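# Unplug the clipped cord from the power strip

## Task

Pull out the plug of the cord that the power strip's wire clip retains, leave that plug away from the wire clip, and at the end have neither gripper holding any loose object besides that cord.

## Robot and tools

ROBOT. Two arms, left_arm and right_arm, each a six-joint arm ending in a two-finger parallel gripper with its own wrist camera. Base roots in the scene frame: left_arm at (+0.016, +0.261, +0.026) m, right_arm at (-0.037, -0.345, +0.014) m, both almost unrotated (right_arm yawed very slightly). A camera stand sits behind the arms. Loose items may occasionally get a small nudge from outside.

FRAMES. Scene frame: origin at table-top height halfway between the nominal bases, +x out across the table, +y toward left_arm, +z up. Reported hand positions (end_effector_position, metres) and orientations (end_effector_quat_wxyz) use this frame. end_effector_position is the spot between the finger pads, roughly 1 cm short of the tips. In each gripper's own axes the fingers point along +z and open and close along y. Movement offsets are NOT in the scene frame: they are along the axes of that arm's current Hand target.

execute_actions(actions, cameras). actions is a list of actions; each action is a list of at most 15 rows, one row per 1/30 s step; a shorter action repeats its final row to fill 15 steps. Every row has 14 numbers in [-1, 1]: left_arm dx, dy, dz, rx, ry, rz, opening, then right_arm in the same order. The first six per arm are an offset, not a pose, measured from the Hand target as it was when that action began, along the Hand target's axes; 1.0 equals 0.6 m of travel or 180 degrees, and rx, ry, rz form a single rotation vector. Rows inside one action do not add up; successive actions and calls do, since each starts from the updated Hand target. opening is absolute: +1 fully open (0.094 m), -1 shut. Six zeros re-command an arm's current Hand target; an arm blocked by contact keeps pushing until it is commanded away. cameras: names, ["all"], or []; default shows images only for an empty actions list.

move(target, speed, blend, opening_speed, grip_force, blocking, cameras). target is one 14-number row laid out as above, or a list of up to 15 such rows; every row is an offset from the Hand targets held at the start of the call, not from the previous row. Paths are straight, avoid nothing, turn the short way, last at least 0.5 s and are cut off after 10 s. speed: m/s, 0.002 to 2.9, default 0.25 (rotation up to twice that in rad/s); one value or one per target. blend: metres of corner rounding per target, default 0 (full stop at each). opening_speed: rate of the commanded opening, units per second on the -1..+1 scale, at least 0.2. grip_force: approximate newtons per pad, 10 to 50, per arm or one value; it persists, and lower values close slowly. blocking=false returns after about 0.5 s while the move continues. Opening changes in the first row go out at the start; those in later rows go out on arrival, with all arms pausing. The result adds a move: line such as done, off_target, moving, held or fault, plus limits=paced (commanded pose clipped) or limits=held (steps withheld). done means at rest within 10 mm and 2 degrees; neither done nor off_target tells you about contact.

wait(seconds 0 to 10): lets time pass holding current commands. stop(): brakes a running move. zoom_image(camera, region [x0, y0, x1, y1] in pixels, up to 504 by 504): enlarges part of the latest image of cam_high, cam_low, cam_left_wrist or cam_right_wrist. read_manual(section="licences") gives only legal text. finished_scene(scene): ends the current scene irreversibly; the unplugged state must persist with the robot not holding it.

CAMERAS. cam_high and cam_low are 896x504; cam_left_wrist and cam_right_wrist are 672x504 fisheye. Image left/right does not match arm names.

RESULTS. Each arm reports position, quaternion, Hand target (last commanded pose after clipping, the base for the next offsets), Tool commands, grip_measured (finger opening on the -1..+1 scale; the final Joint positions entry is the opening in metres), Joint velocities (may be omitted when all within noise) and Joint torques (joints 1 to 3 wrap at ±28 N m; nonzero even in free air). Grippers often stop a few centimetres from the commanded pose because of friction and weight; waiting does not fix it, so resend the missing distance as an offset. The controller limits each step's orientation change to 40 degrees from the measured one. An empty gripper reads up to about 2.5 mm too wide; a firmly held hard part reads a few mm narrower than its width. To release, command an opening clearly larger than grip_measured. MOTOR HOT appears near 75 °C; an OVER-TEMPERATURE FAULT folds that arm away for the rest of the scene.

AVOID. Never let the grippers, housings or wrist cameras meet or squeeze each other; the clearance check does not protect them. Do not drop parts, let go of something still moving, or let anything leave the table. Approach contact slowly and do not aim far beyond the contact point; to end a push, command back past the gripper. Do not strike fixed or heavy items, strain a wrist camera cable, route a path close to an arm's own base (it may flip the shoulder), or leave an arm stretched out or loaded longer than needed, as motors heat up.

Each tool is called after ">>>" in YAML: its name, and indented under it one key for each argument.

## Session

>>> execute_actions:
  actions: []

Scene clock: 0.00 s.
left_arm: end_effector_position=(+0.2384, +0.1333, +0.2729) grip_measured=+1.000 end_effector_quat_wxyz=(+0.413, +0.082, +0.892, -0.162) | right_arm: end_effector_position=(+0.2548, -0.3766, +0.2317) grip_measured=+1.000 end_effector_quat_wxyz=(+0.382, +0.048, +0.923, +0.024)
Joint positions: left_arm=[-0.601 0.748 0.92 -0.827 -0.106 -0.363 0.094] | right_arm=[-0.151 0.981 0.973 -0.788 -0.15 -0.037 0.094]
Joint velocities: within noise
Joint torques (N m): no reading
Heat: left arm: 32 °C; right arm: 36 °C.
Hand target: left_arm +0.2401, +0.1329, +0.2826; +0.427, +0.081, +0.885, -0.167 | right_arm +0.2543, -0.3761, +0.2357; +0.386, +0.047, +0.921, +0.024
Tool commands: left_gripper/opening=+1.0 right_gripper/opening=+1.0

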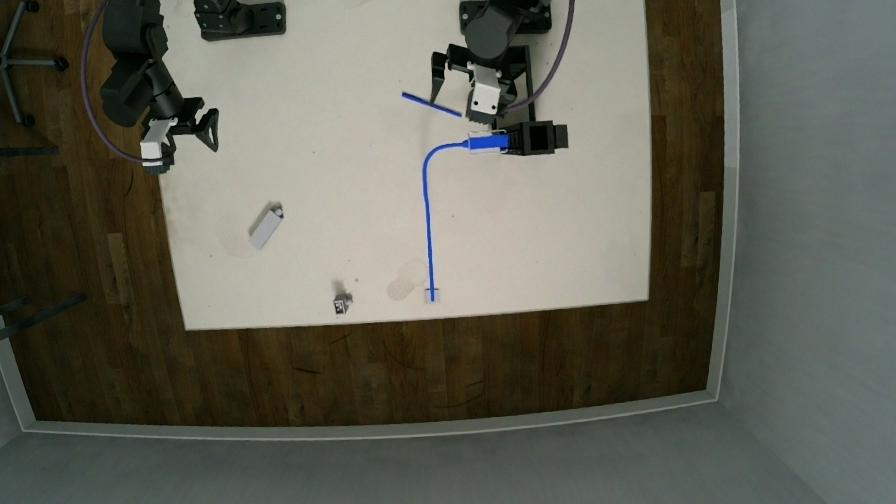

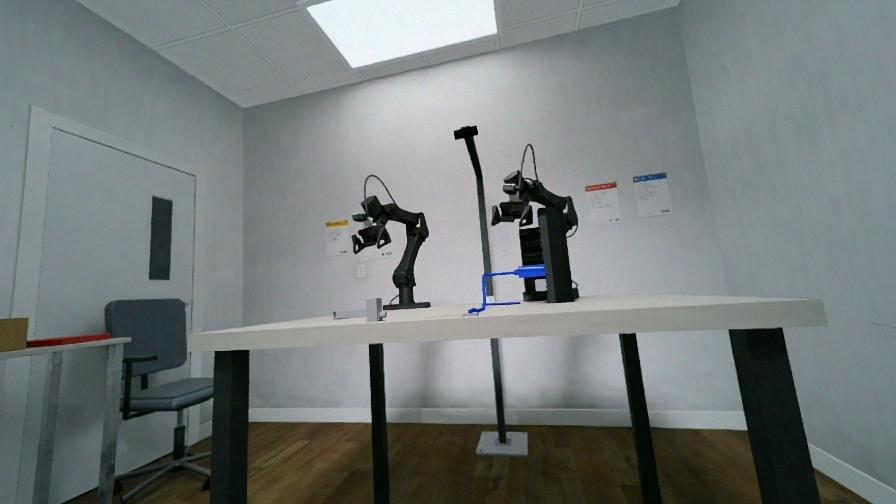

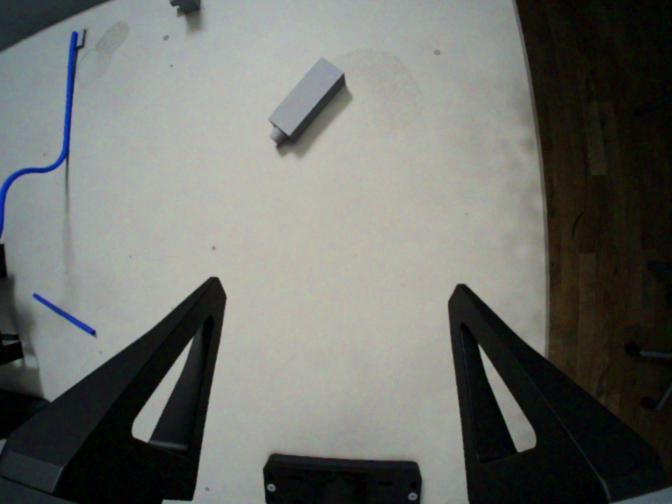

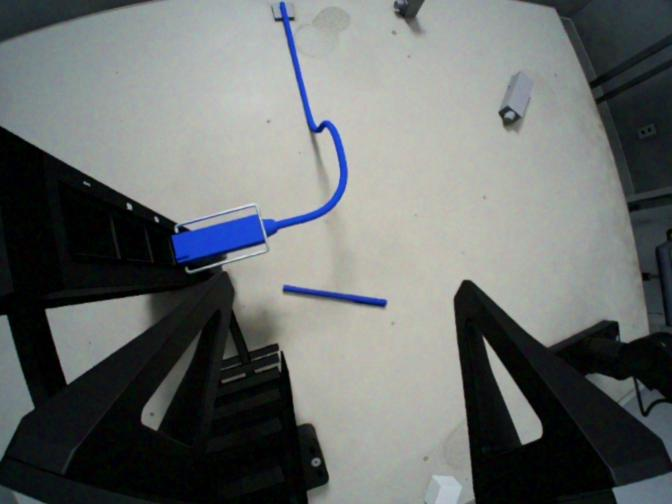

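>>> zoom_image:
  camera: "cam_low"
  region: [560, 150, 700, 240]

>>> zoom_image:
  camera: "cam_high"
  region: [400, 0, 600, 180]

>>> zoom_image:
  camera: "cam_low"
  region: [320, 130, 620, 330]

>>> zoom_image:
  camera: "cam_right_wrist"
  region: [0, 100, 420, 504]

Scaled by 3.600 from the camera's 896x504 image, which has a finer 1280x720 frame.

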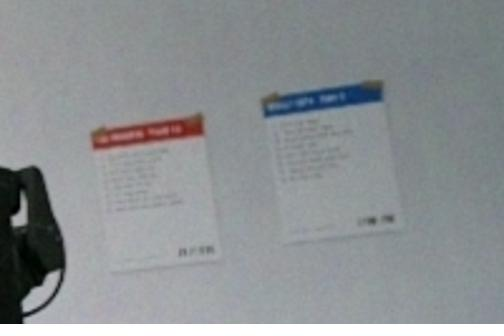

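Scaled by 2.520 from the camera's 896x504 image, which has a finer 1280x720 frame.

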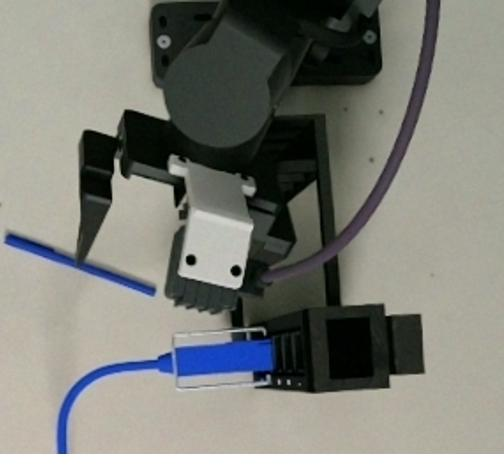

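Scaled by 1.680 from the camera's 896x504 image, which has a finer 1280x720 frame.

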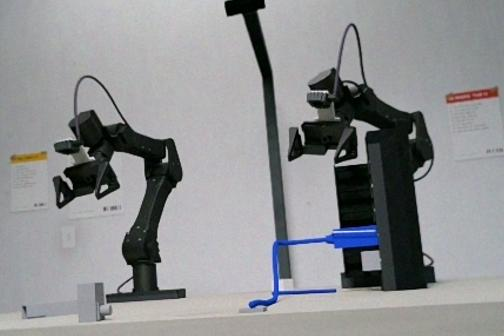

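Scaled by 1.200 from the camera's 672x504 image, which has a finer 960x720 frame.

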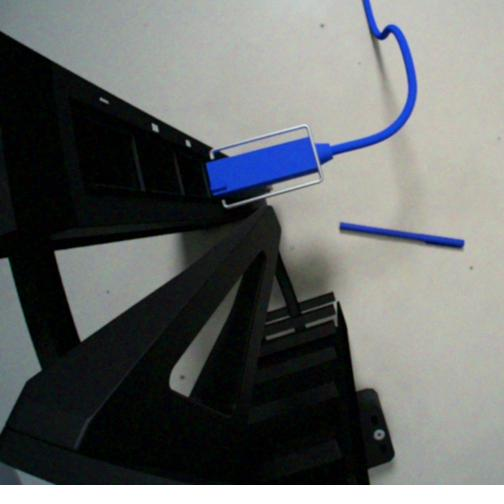

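>>> move:
  target: [0,0,-0.1,0,0,0,1,0,0,0,0,0,0,1]
  cameras: ["all"]

Scene clock: 62.00 s.
left_arm: end_effector_position=(+0.1950, +0.1541, +0.3058) grip_measured=+1.000 end_effector_quat_wxyz=(+0.413, +0.087, +0.892, -0.163) | right_arm: end_effector_position=(+0.2548, -0.3766, +0.2317) grip_measured=+1.000 end_effector_quat_wxyz=(+0.382, +0.048, +0.923, +0.024)
Joint positions: left_arm=[-0.695 0.653 1.068 -1.077 -0.174 -0.413 0.094] | right_arm=[-0.151 0.981 0.973 -0.788 -0.15 -0.037 0.094]
Joint torques (N m): left_arm=[-0.73 1.31 7.25 2.15 -0.26 -0.1] | right_arm=[-0.24 -2.24 10 1.82 -0.11 -0.02]
Heat: left arm: 39 °C; right arm: 43 °C.
Hand target: left_arm +0.1964, +0.1548, +0.3174; +0.427, +0.081, +0.885, -0.167 | right_arm +0.2543, -0.3761, +0.2357; +0.386, +0.047, +0.921, +0.024
Off the commanded pose: left_arm 0.012 m, 2 deg | right_arm 0.004 m, 1 deg.
move: off_target (left_arm)

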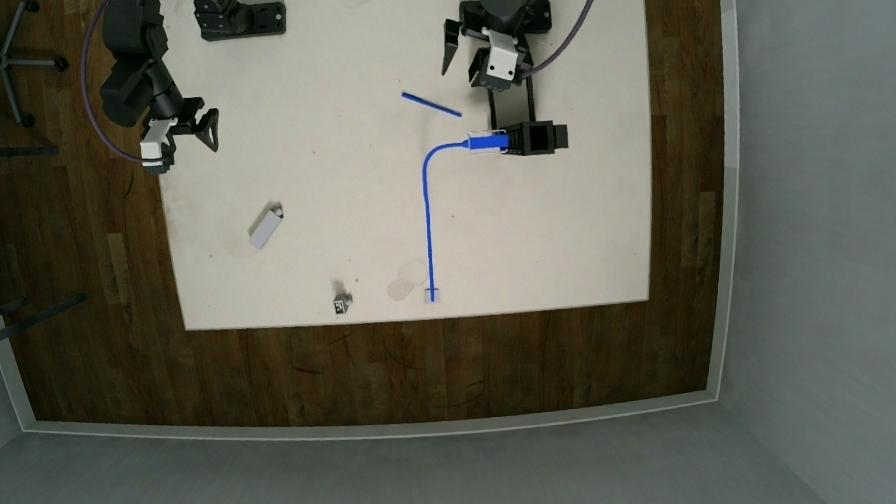

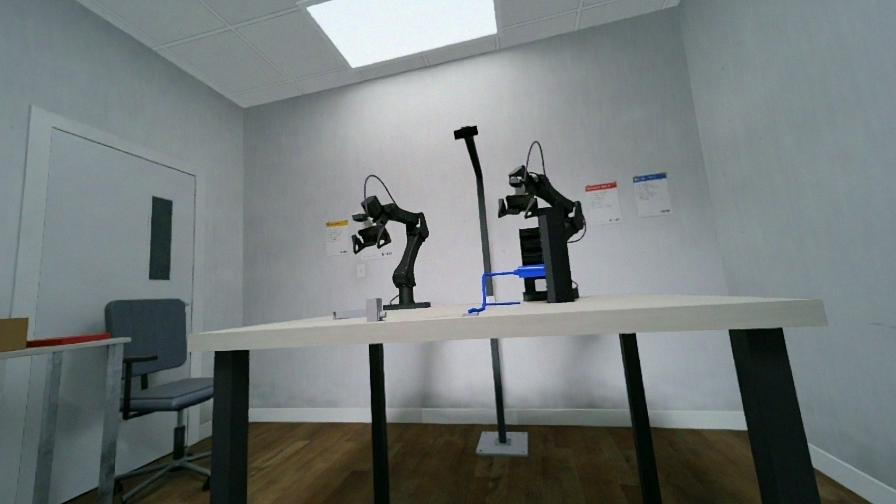

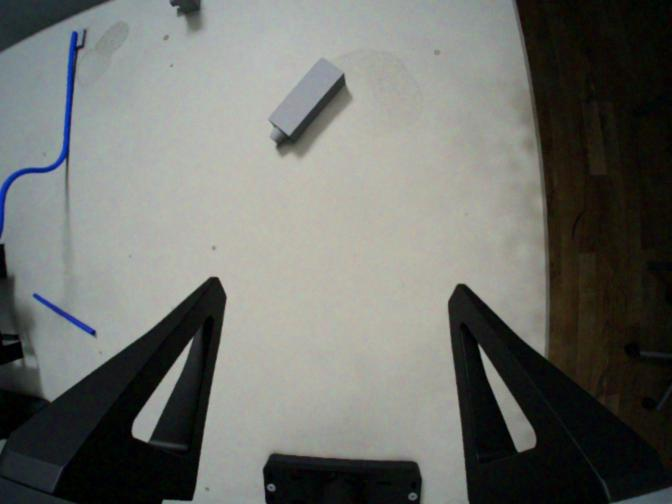

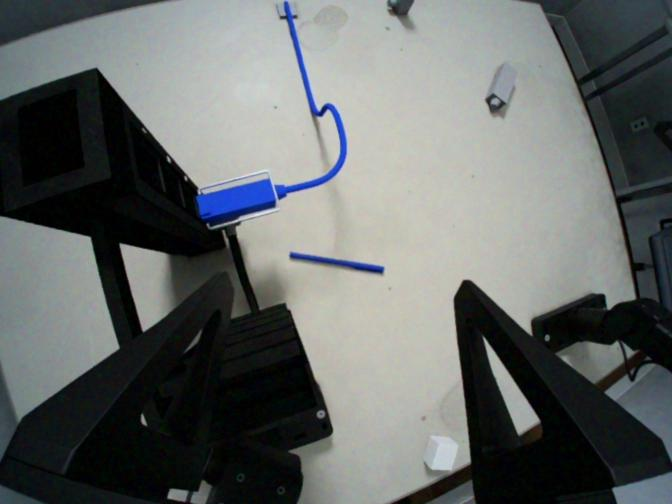

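>>> zoom_image:
  camera: "cam_right_wrist"
  region: [170, 150, 320, 260]

>>> zoom_image:
  camera: "cam_low"
  region: [460, 190, 600, 320]

>>> zoom_image:
  camera: "cam_high"
  region: [420, 100, 580, 190]

Scaled by 3.360 from the camera's 672x504 image, which has a finer 960x720 frame.

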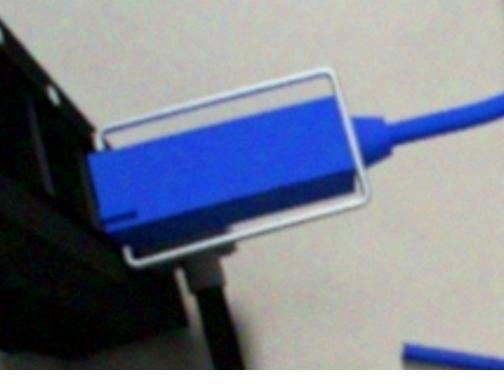

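Scaled by 3.600 from the camera's 896x504 image, which has a finer 1280x720 frame.

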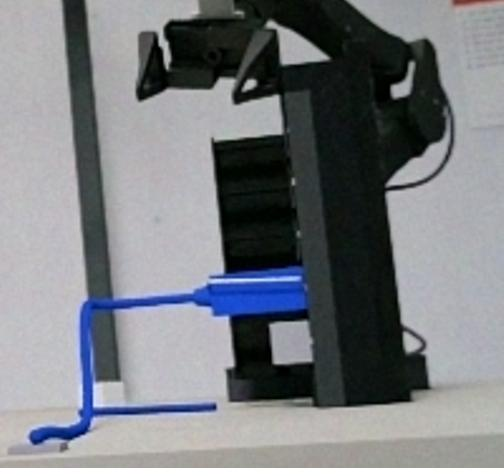

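Scaled by 3.150 from the camera's 896x504 image, which has a finer 1280x720 frame.

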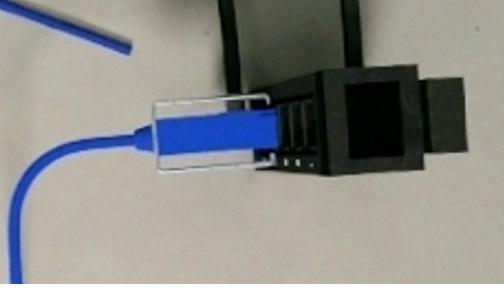

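>>> move:
  target: [-0.104,0.0475,-0.108,0,0,0,1,0.0385,0.6925,0.1017,-0.482,-0.168,-0.220,-1]
  cameras: ["all"]

Scene clock: 190.40 s.
left_arm: end_effector_position=(+0.1961, +0.2065, +0.3875) grip_measured=+1.000 end_effector_quat_wxyz=(+0.413, +0.072, +0.893, -0.166) | right_arm: end_effector_position=(+0.3080, +0.0345, +0.2051) grip_measured=-0.985 end_effector_quat_wxyz=(+0.496, -0.496, +0.511, +0.497)
Joint positions: left_arm=[0.168 0.859 1.535 -1.429 0.49 0.114 0.094] | right_arm=[0.576 2.01 1.075 0.905 -1.033 -0.008 0.001]
Joint torques (N m): left_arm=[0.58 1.5 6.43 1.91 0.41 0.12] | right_arm=[0.34 -9.18 11.28 2.04 -0.1 0.07]
Heat: left arm: 38 °C; right arm: 44 °C.
Hand target: left_arm +0.1962, +0.2050, +0.3974; +0.427, +0.081, +0.885, -0.167 | right_arm +0.3103, +0.0399, +0.2102; +0.500, -0.500, +0.501, +0.499
Off the commanded pose: left_arm 0.010 m, 2 deg | right_arm 0.008 m, 1 deg.
move: done

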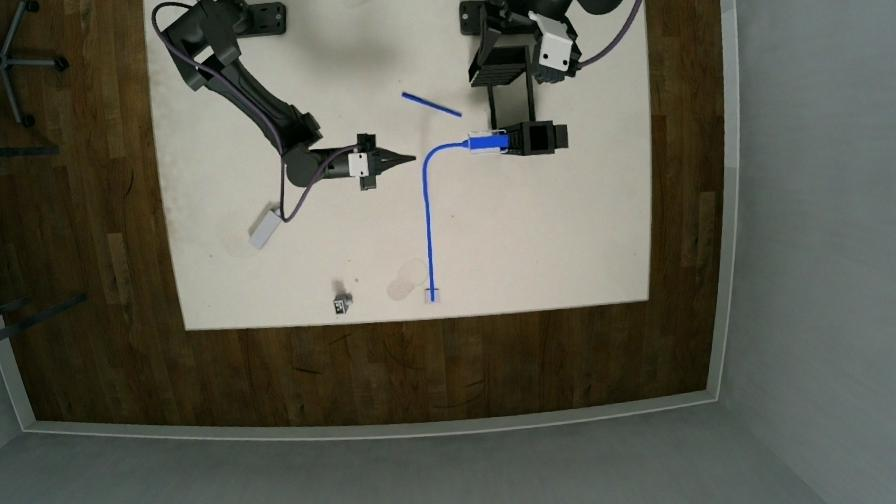

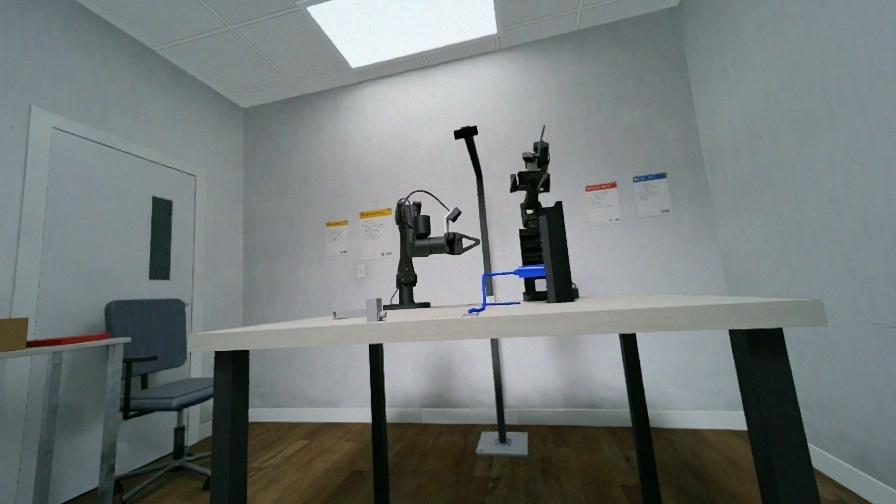

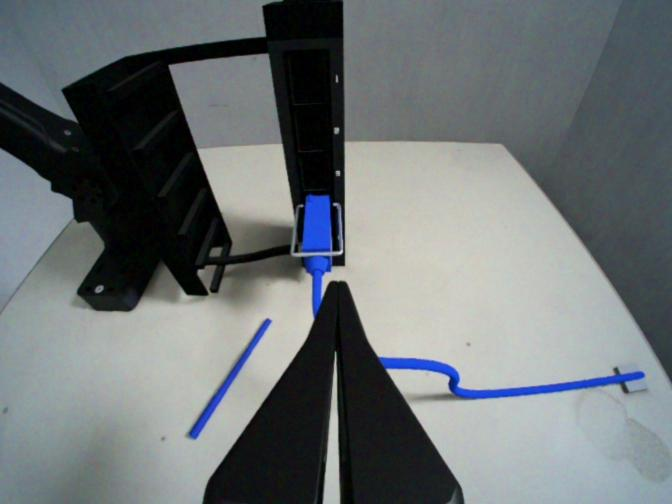

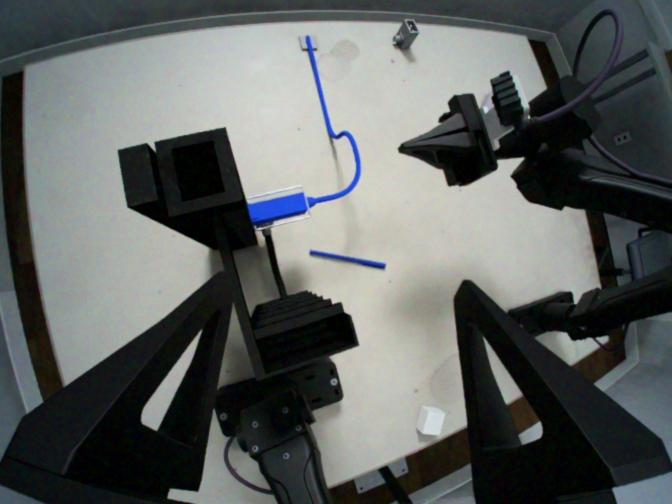

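>>> zoom_image:
  camera: "cam_left_wrist"
  region: [250, 150, 400, 330]

>>> zoom_image:
  camera: "cam_left_wrist"
  region: [20, 0, 370, 310]

>>> zoom_image:
  camera: "cam_right_wrist"
  region: [100, 110, 370, 390]

Scaled by 2.800 from the camera's 672x504 image, which has a finer 960x720 frame.

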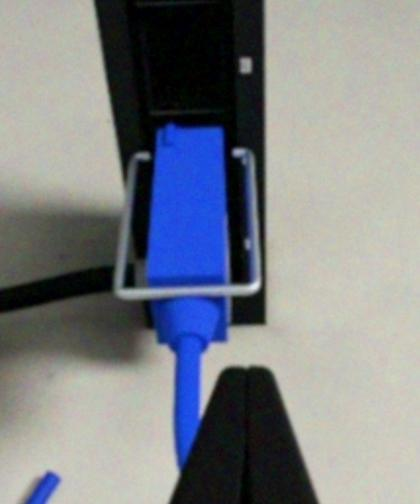

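Scaled by 1.440 from the camera's 672x504 image, which has a finer 960x720 frame.

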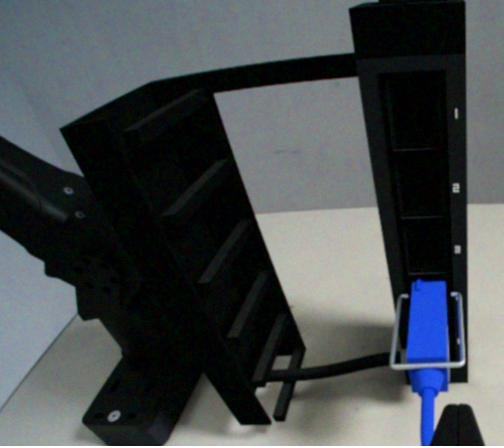

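Scaled by 1.800 from the camera's 672x504 image, which has a finer 960x720 frame.

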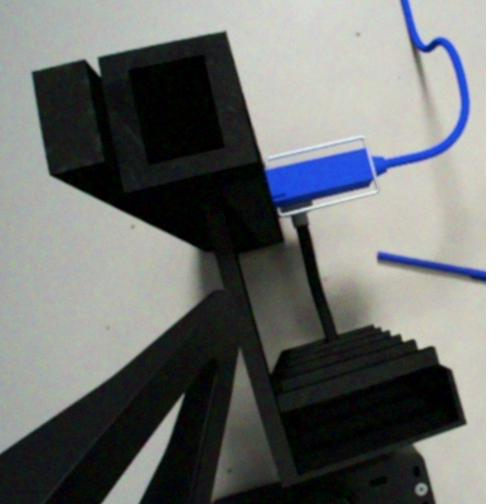

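>>> move:
  target: [0,0,0,0,0,0,1,0.1167,0.0583,0.0333,0,0,0,-1]
  cameras: ["cam_left_wrist","cam_right_wrist","cam_low"]

>>> zoom_image:
  camera: "cam_left_wrist"
  region: [260, 120, 440, 300]

Scene clock: 222.60 s.
left_arm: end_effector_position=(+0.1960, +0.2064, +0.3875) grip_measured=+1.000 end_effector_quat_wxyz=(+0.413, +0.072, +0.892, -0.166) | right_arm: end_effector_position=(+0.2758, +0.0606, +0.1447) grip_measured=-0.985 end_effector_quat_wxyz=(+0.499, -0.503, +0.499, +0.500)
Joint positions: left_arm=[0.168 0.859 1.535 -1.43 0.491 0.114 0.094] | right_arm=[0.672 2.169 0.982 1.182 -0.956 -0.007 0.001]
Joint torques (N m): left_arm=[0.57 1.5 6.46 1.92 0.36 0.15] | right_arm=[0.01 -9.87 6.16 2.24 0.06 0.09]
Heat: left arm: 37 °C; right arm: 44 °C.
Hand target: left_arm +0.1962, +0.2050, +0.3974; +0.427, +0.081, +0.885, -0.167 | right_arm +0.2753, +0.0599, +0.1402; +0.500, -0.500, +0.501, +0.499
Off the commanded pose: left_arm 0.010 m, 2 deg | right_arm 0.005 m, 0 deg.
move: done
Images, in order (width x height): cam_low 896x504, cam_left_wrist 672x504, cam_right_wrist 672x504.

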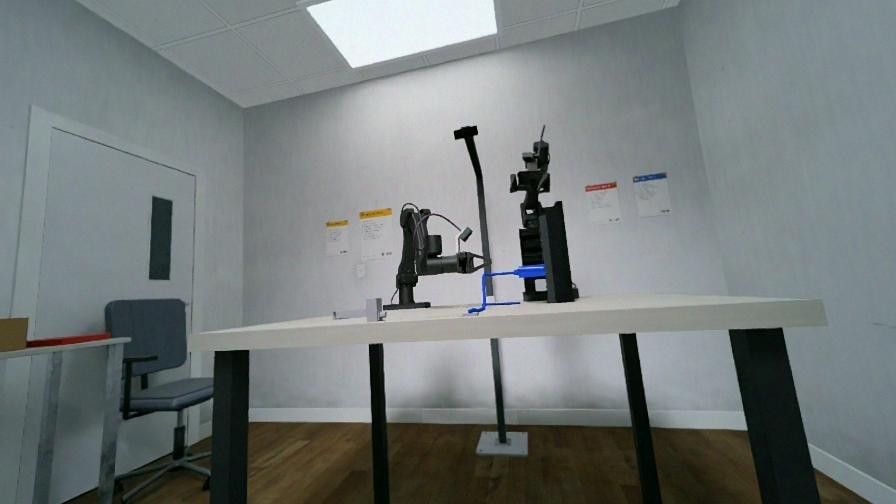

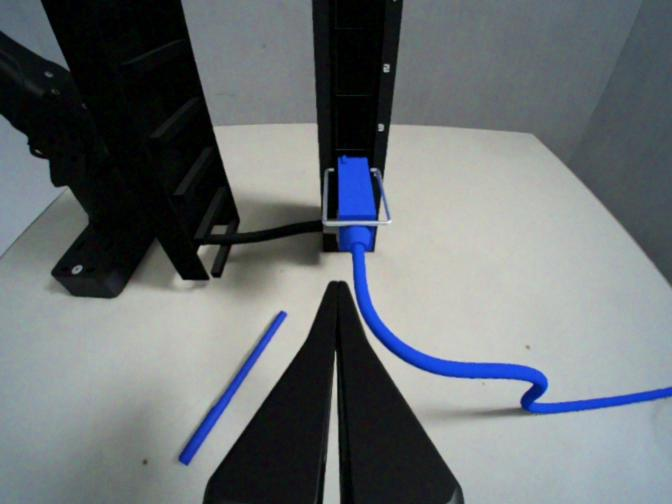

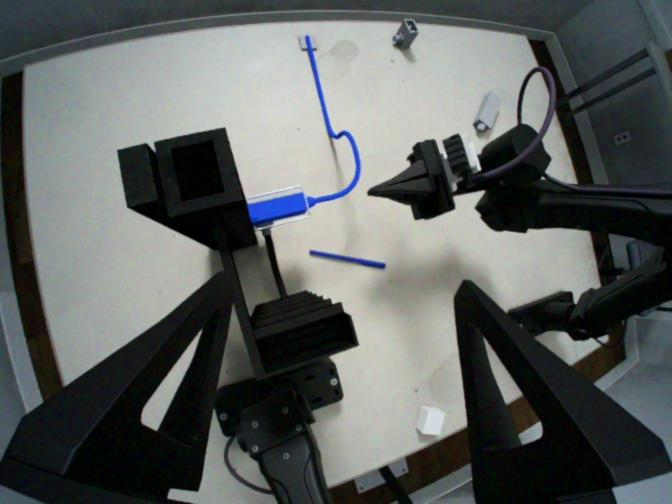

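Scaled by 2.800 from the camera's 672x504 image, which has a finer 960x720 frame.

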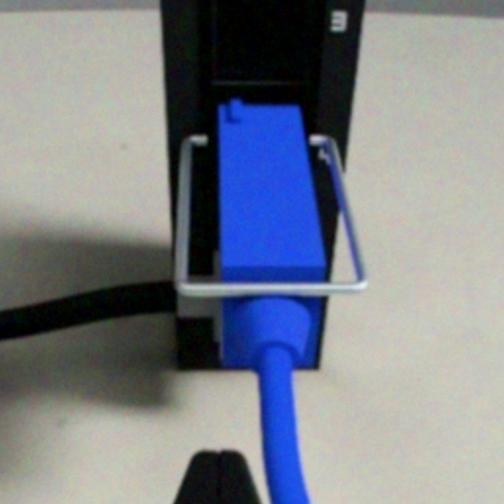

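>>> move:
  target: [0,0,0,0,0,0,1,0.1067,0.04,0.115,0.139,0,0,-1]
  cameras: ["cam_left_wrist","cam_high"]
  speed: 0.15

>>> zoom_image:
  camera: "cam_left_wrist"
  region: [260, 120, 460, 320]

Scene clock: 271.57 s.
left_arm: end_effector_position=(+0.1960, +0.2064, +0.3875) grip_measured=+1.000 end_effector_quat_wxyz=(+0.413, +0.072, +0.892, -0.166) | right_arm: end_effector_position=(+0.2480, +0.1232, +0.0665) grip_measured=-0.985 end_effector_quat_wxyz=(+0.580, -0.389, +0.611, +0.373)
Joint positions: left_arm=[0.168 0.859 1.535 -1.43 0.491 0.114 0.094] | right_arm=[1.017 2.376 0.927 1.398 -0.174 -0.005 0.001]
Joint torques (N m): left_arm=[0.62 1.5 6.42 1.91 0.37 0.14] | right_arm=[0.25 -9.92 8.58 2.69 0.06 0.07]
Heat: left arm: 37 °C; right arm: 39 °C.
Hand target: left_arm +0.1962, +0.2050, +0.3974; +0.427, +0.081, +0.885, -0.167 | right_arm +0.2514, +0.1289, +0.0761; +0.597, -0.380, +0.597, +0.379
Off the commanded pose: left_arm 0.010 m, 2 deg | right_arm 0.012 m, 3 deg.
move: off_target (right_arm)
Images, in order (width x height): cam_high 896x504, cam_left_wrist 672x504.

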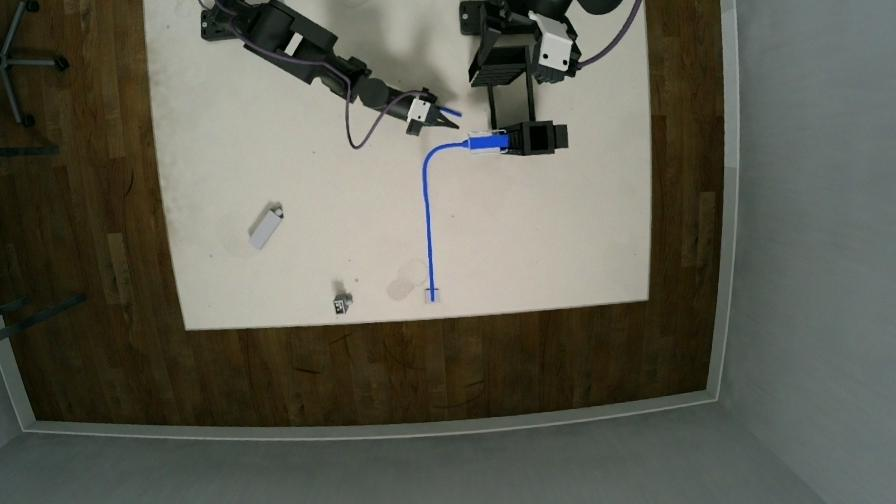

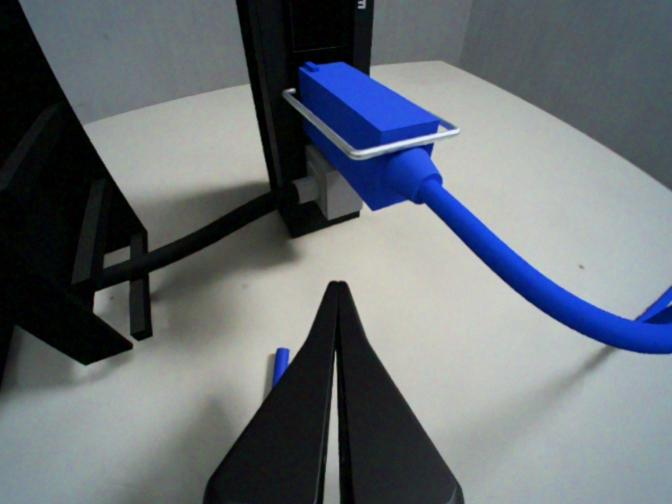

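Scaled by 2.520 from the camera's 672x504 image, which has a finer 960x720 frame.

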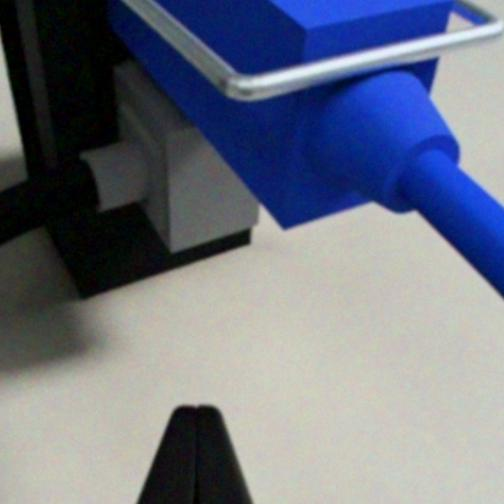

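>>> move:
  target: [0,0,0,0,0,0,1,-0.0225,-0.0035,0.06,0,-0.017,0,-1]
  cameras: ["cam_left_wrist","cam_low"]
  speed: 0.08

>>> zoom_image:
  camera: "cam_left_wrist"
  region: [240, 120, 440, 320]

Scene clock: 289.20 s.
left_arm: end_effector_position=(+0.1960, +0.2064, +0.3875) grip_measured=+1.000 end_effector_quat_wxyz=(+0.413, +0.072, +0.892, -0.166) | right_arm: end_effector_position=(+0.2667, +0.1559, +0.0940) grip_measured=-0.985 end_effector_quat_wxyz=(+0.613, -0.373, +0.578, +0.389)
Joint positions: left_arm=[0.168 0.859 1.535 -1.43 0.491 0.114 0.094] | right_arm=[1.025 2.434 1.104 1.386 -0.166 0.002 0.001]
Joint torques (N m): left_arm=[0.61 1.5 6.45 1.92 0.36 0.15] | right_arm=[0.21 -10.65 8.87 2.19 0.14 0.1]
Heat: left arm: 37 °C; right arm: 40 °C.
Hand target: left_arm +0.1962, +0.2050, +0.3974; +0.427, +0.081, +0.885, -0.167 | right_arm +0.2686, +0.1606, +0.0894; +0.612, -0.369, +0.581, +0.389
Off the commanded pose: left_arm 0.010 m, 2 deg | right_arm 0.007 m, 1 deg.
move: done
Images, in order (width x height): cam_low 896x504, cam_left_wrist 672x504.

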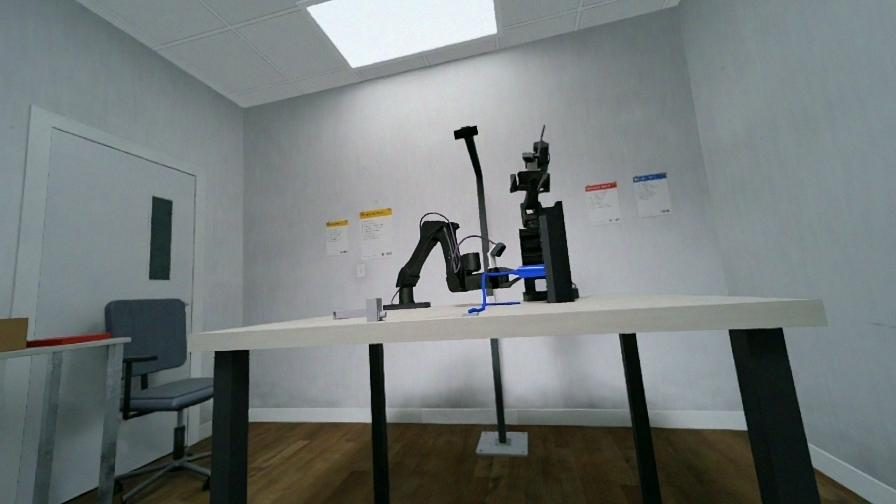

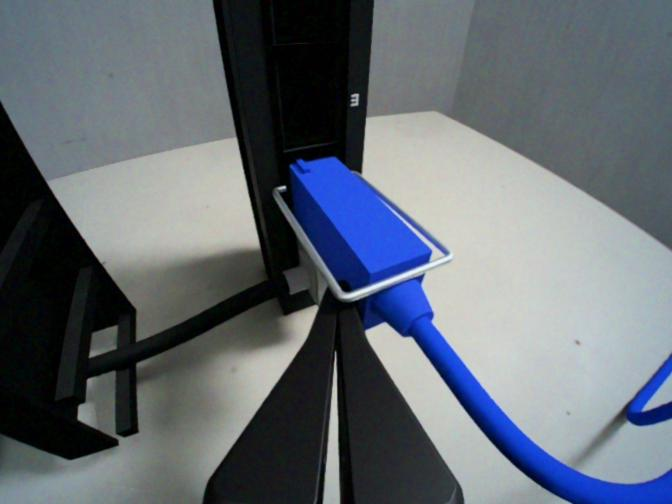

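Scaled by 2.520 from the camera's 672x504 image, which has a finer 960x720 frame.

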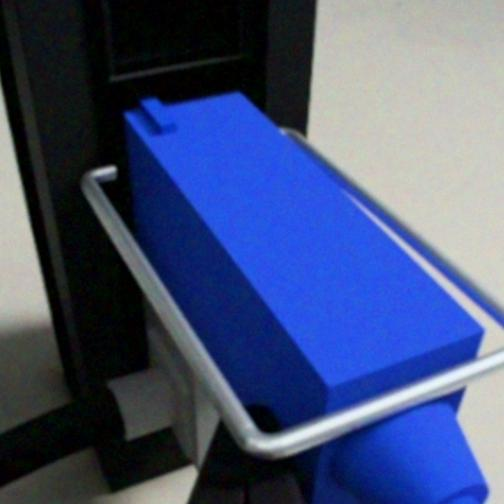

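>>> move:
  target:
    - [0,0,0,0,0,0,1,-0.0617,0.0071,0.0183,0,0,0,-1]
    - [0,0,0,0,0,0,1,-0.105,0.0265,0.0622,0,0,0,-1]
    - [0,0,0,0,0,0,1,-0.116,0.0393,0.09,0,0,0,-1]
  blend: 0.01
  cameras: ["cam_left_wrist","cam_low","cam_right_wrist"]
  speed: 0.08

Scene clock: 312.07 s.
left_arm: end_effector_position=(+0.1960, +0.2064, +0.3875) grip_measured=+1.000 end_effector_quat_wxyz=(+0.413, +0.072, +0.892, -0.166) | right_arm: end_effector_position=(+0.2691, +0.2090, +0.1397) grip_measured=-0.985 end_effector_quat_wxyz=(+0.601, -0.375, +0.594, +0.382)
Joint positions: left_arm=[0.168 0.859 1.535 -1.43 0.491 0.114 0.094] | right_arm=[1.091 2.362 1.319 1.057 -0.091 0.003 0.001]
Joint torques (N m): left_arm=[0.59 1.5 6.46 1.92 0.36 0.15] | right_arm=[0.42 -15.08 11.04 2.14 0.02 0.04]
Heat: left arm: 37 °C; right arm: 41 °C.
Hand target: left_arm +0.1962, +0.2050, +0.3974; +0.427, +0.081, +0.885, -0.167 | right_arm +0.2685, +0.2161, +0.1618; +0.612, -0.369, +0.581, +0.389
Off the commanded pose: left_arm 0.010 m, 2 deg | right_arm 0.023 m, 2 deg.
move: off_target (right_arm); blend cut to 0.0098 m at target 2
Images, in order (width x height): cam_low 896x504, cam_left_wrist 672x504, cam_right_wrist 672x504.

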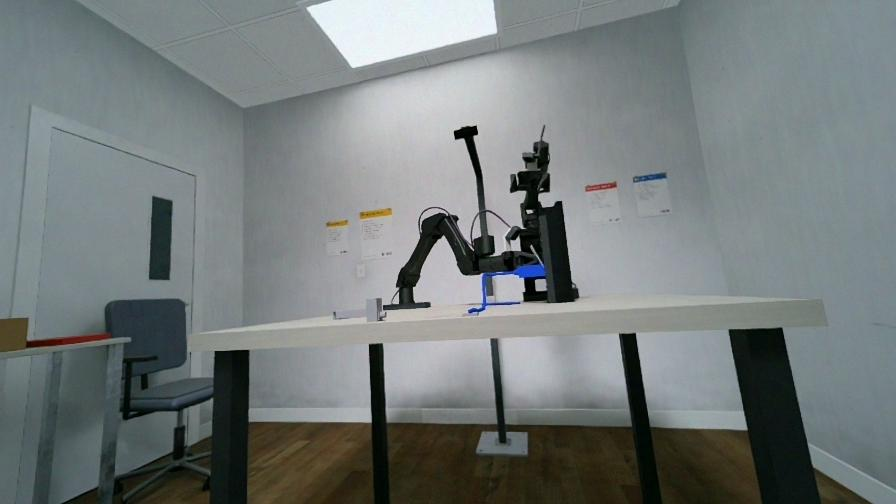

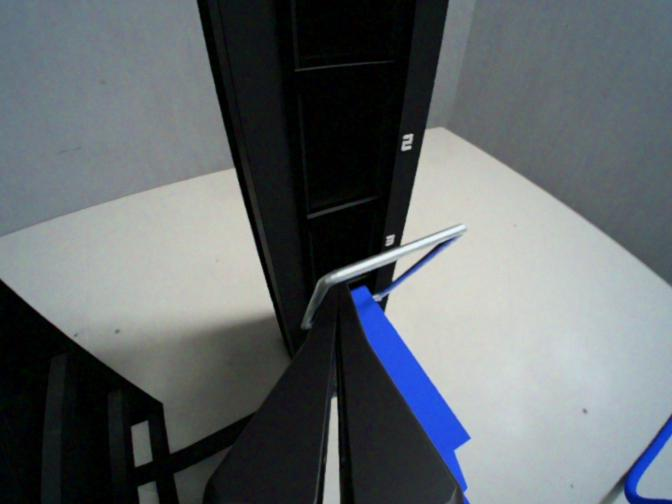

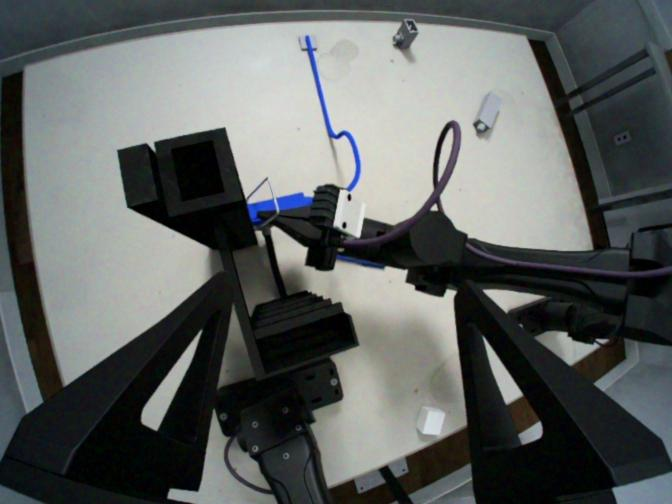

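>>> zoom_image:
  camera: "cam_left_wrist"
  region: [260, 200, 480, 360]

>>> zoom_image:
  camera: "cam_low"
  region: [470, 200, 590, 320]

>>> zoom_image:
  camera: "cam_right_wrist"
  region: [210, 150, 370, 290]

Scaled by 2.291 from the camera's 672x504 image, which has a finer 960x720 frame.

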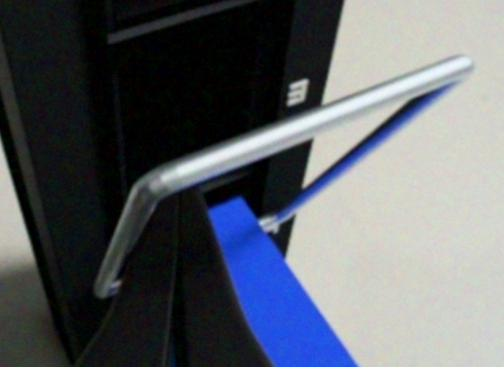

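Scaled by 4.200 from the camera's 896x504 image, which has a finer 1280x720 frame.

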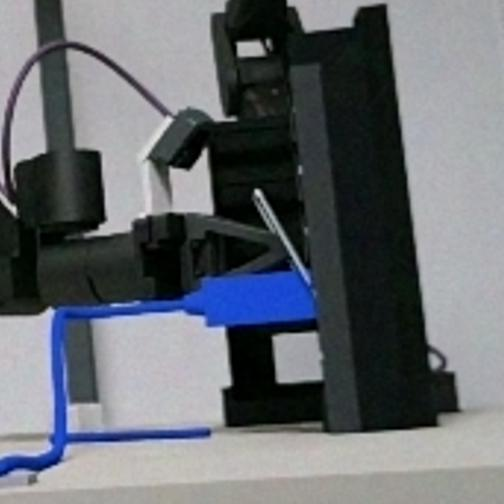

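Scaled by 3.150 from the camera's 672x504 image, which has a finer 960x720 frame.

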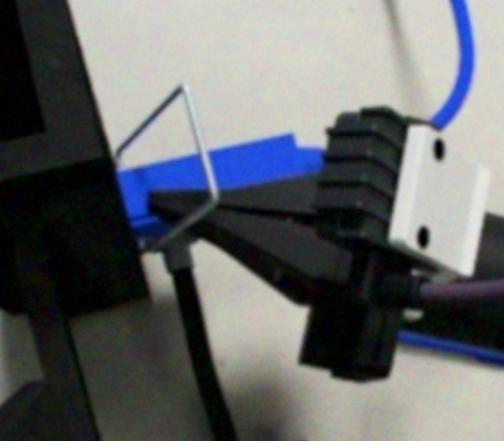

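>>> move:
  target: [0,0,0,0,0,0,1,0.0,0,-0.05,0,0,0,-1]
  cameras: ["cam_left_wrist","cam_low","cam_right_wrist"]
  speed: 0.08

>>> zoom_image:
  camera: "cam_low"
  region: [470, 200, 590, 320]

>>> zoom_image:
  camera: "cam_right_wrist"
  region: [210, 150, 370, 290]

Scene clock: 332.10 s.
left_arm: end_effector_position=(+0.1960, +0.2064, +0.3875) grip_measured=+1.000 end_effector_quat_wxyz=(+0.413, +0.072, +0.892, -0.166) | right_arm: end_effector_position=(+0.2590, +0.1927, +0.1452) grip_measured=-0.985 end_effector_quat_wxyz=(+0.604, -0.374, +0.590, +0.383)
Joint positions: left_arm=[0.168 0.859 1.535 -1.43 0.491 0.114 0.094] | right_arm=[1.091 2.304 1.217 1.109 -0.092 0.003 0.001]
Joint torques (N m): left_arm=[0.61 1.48 6.46 1.92 0.37 0.15] | right_arm=[-0.14 -15.61 6.12 2.43 -0.03 0.04]
Heat: left arm: 37 °C; right arm: 43 °C.
Hand target: left_arm +0.1962, +0.2050, +0.3974; +0.427, +0.081, +0.885, -0.167 | right_arm +0.2557, +0.1890, +0.1601; +0.612, -0.369, +0.581, +0.389
Off the commanded pose: left_arm 0.010 m, 2 deg | right_arm 0.016 m, 2 deg.
move: off_target (right_arm)
Images, in order (width x height): cam_low 896x504, cam_left_wrist 672x504, cam_right_wrist 672x504.

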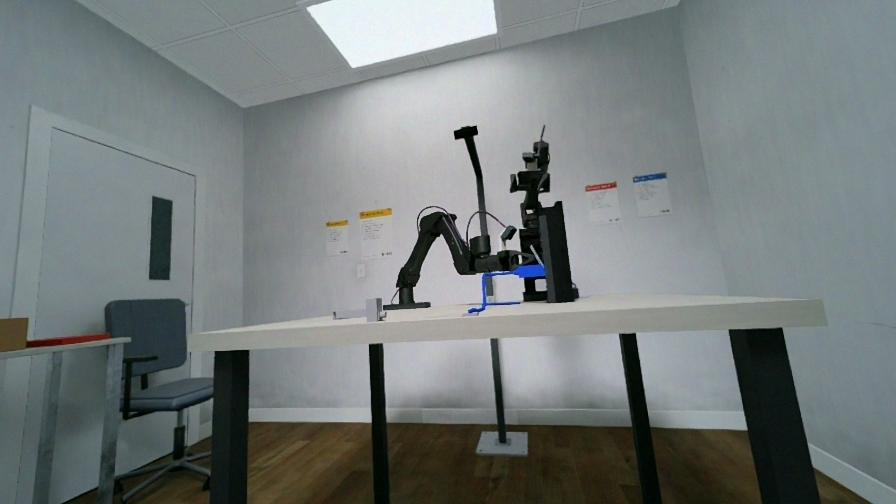

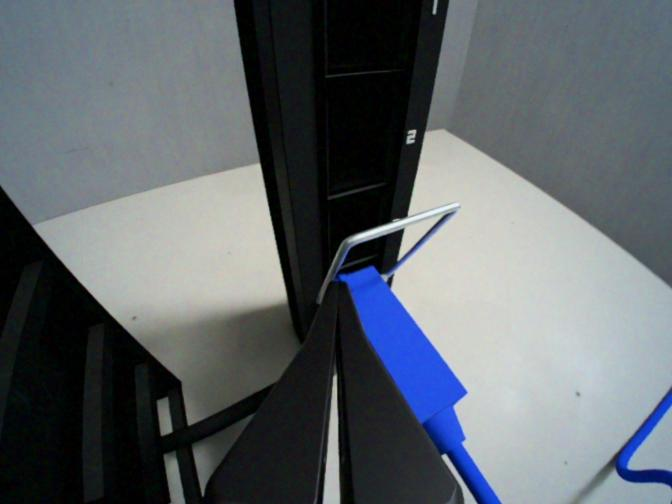

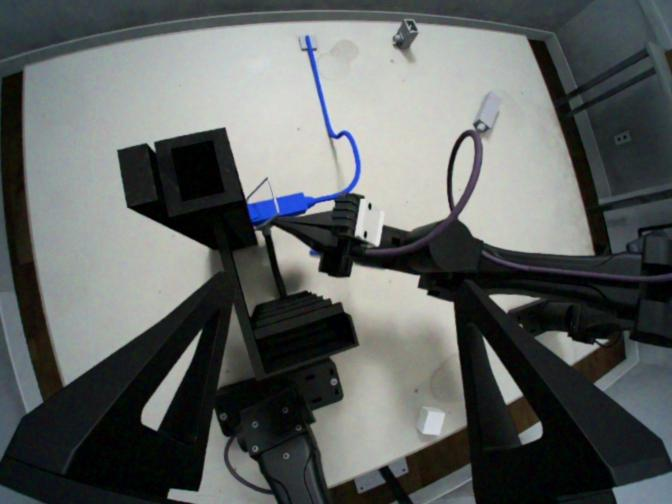

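Scaled by 4.200 from the camera's 896x504 image, which has a finer 1280x720 frame.

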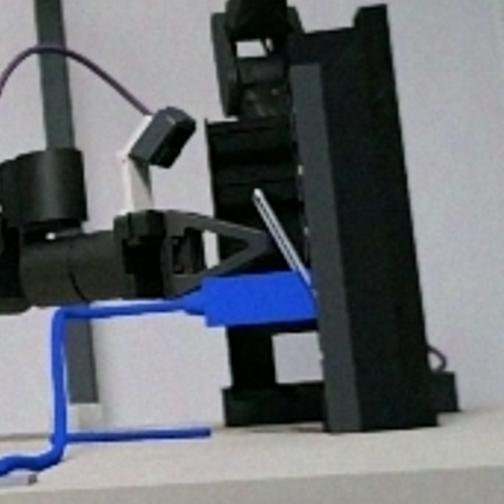

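Scaled by 3.150 from the camera's 672x504 image, which has a finer 960x720 frame.

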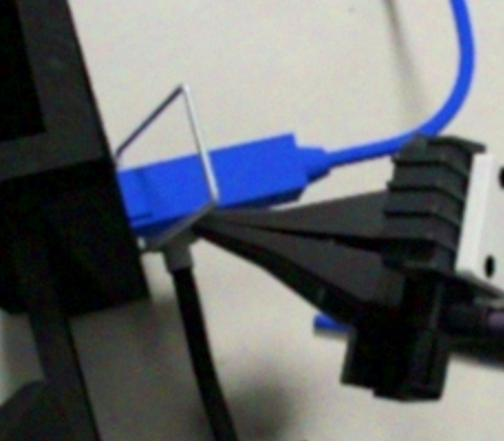

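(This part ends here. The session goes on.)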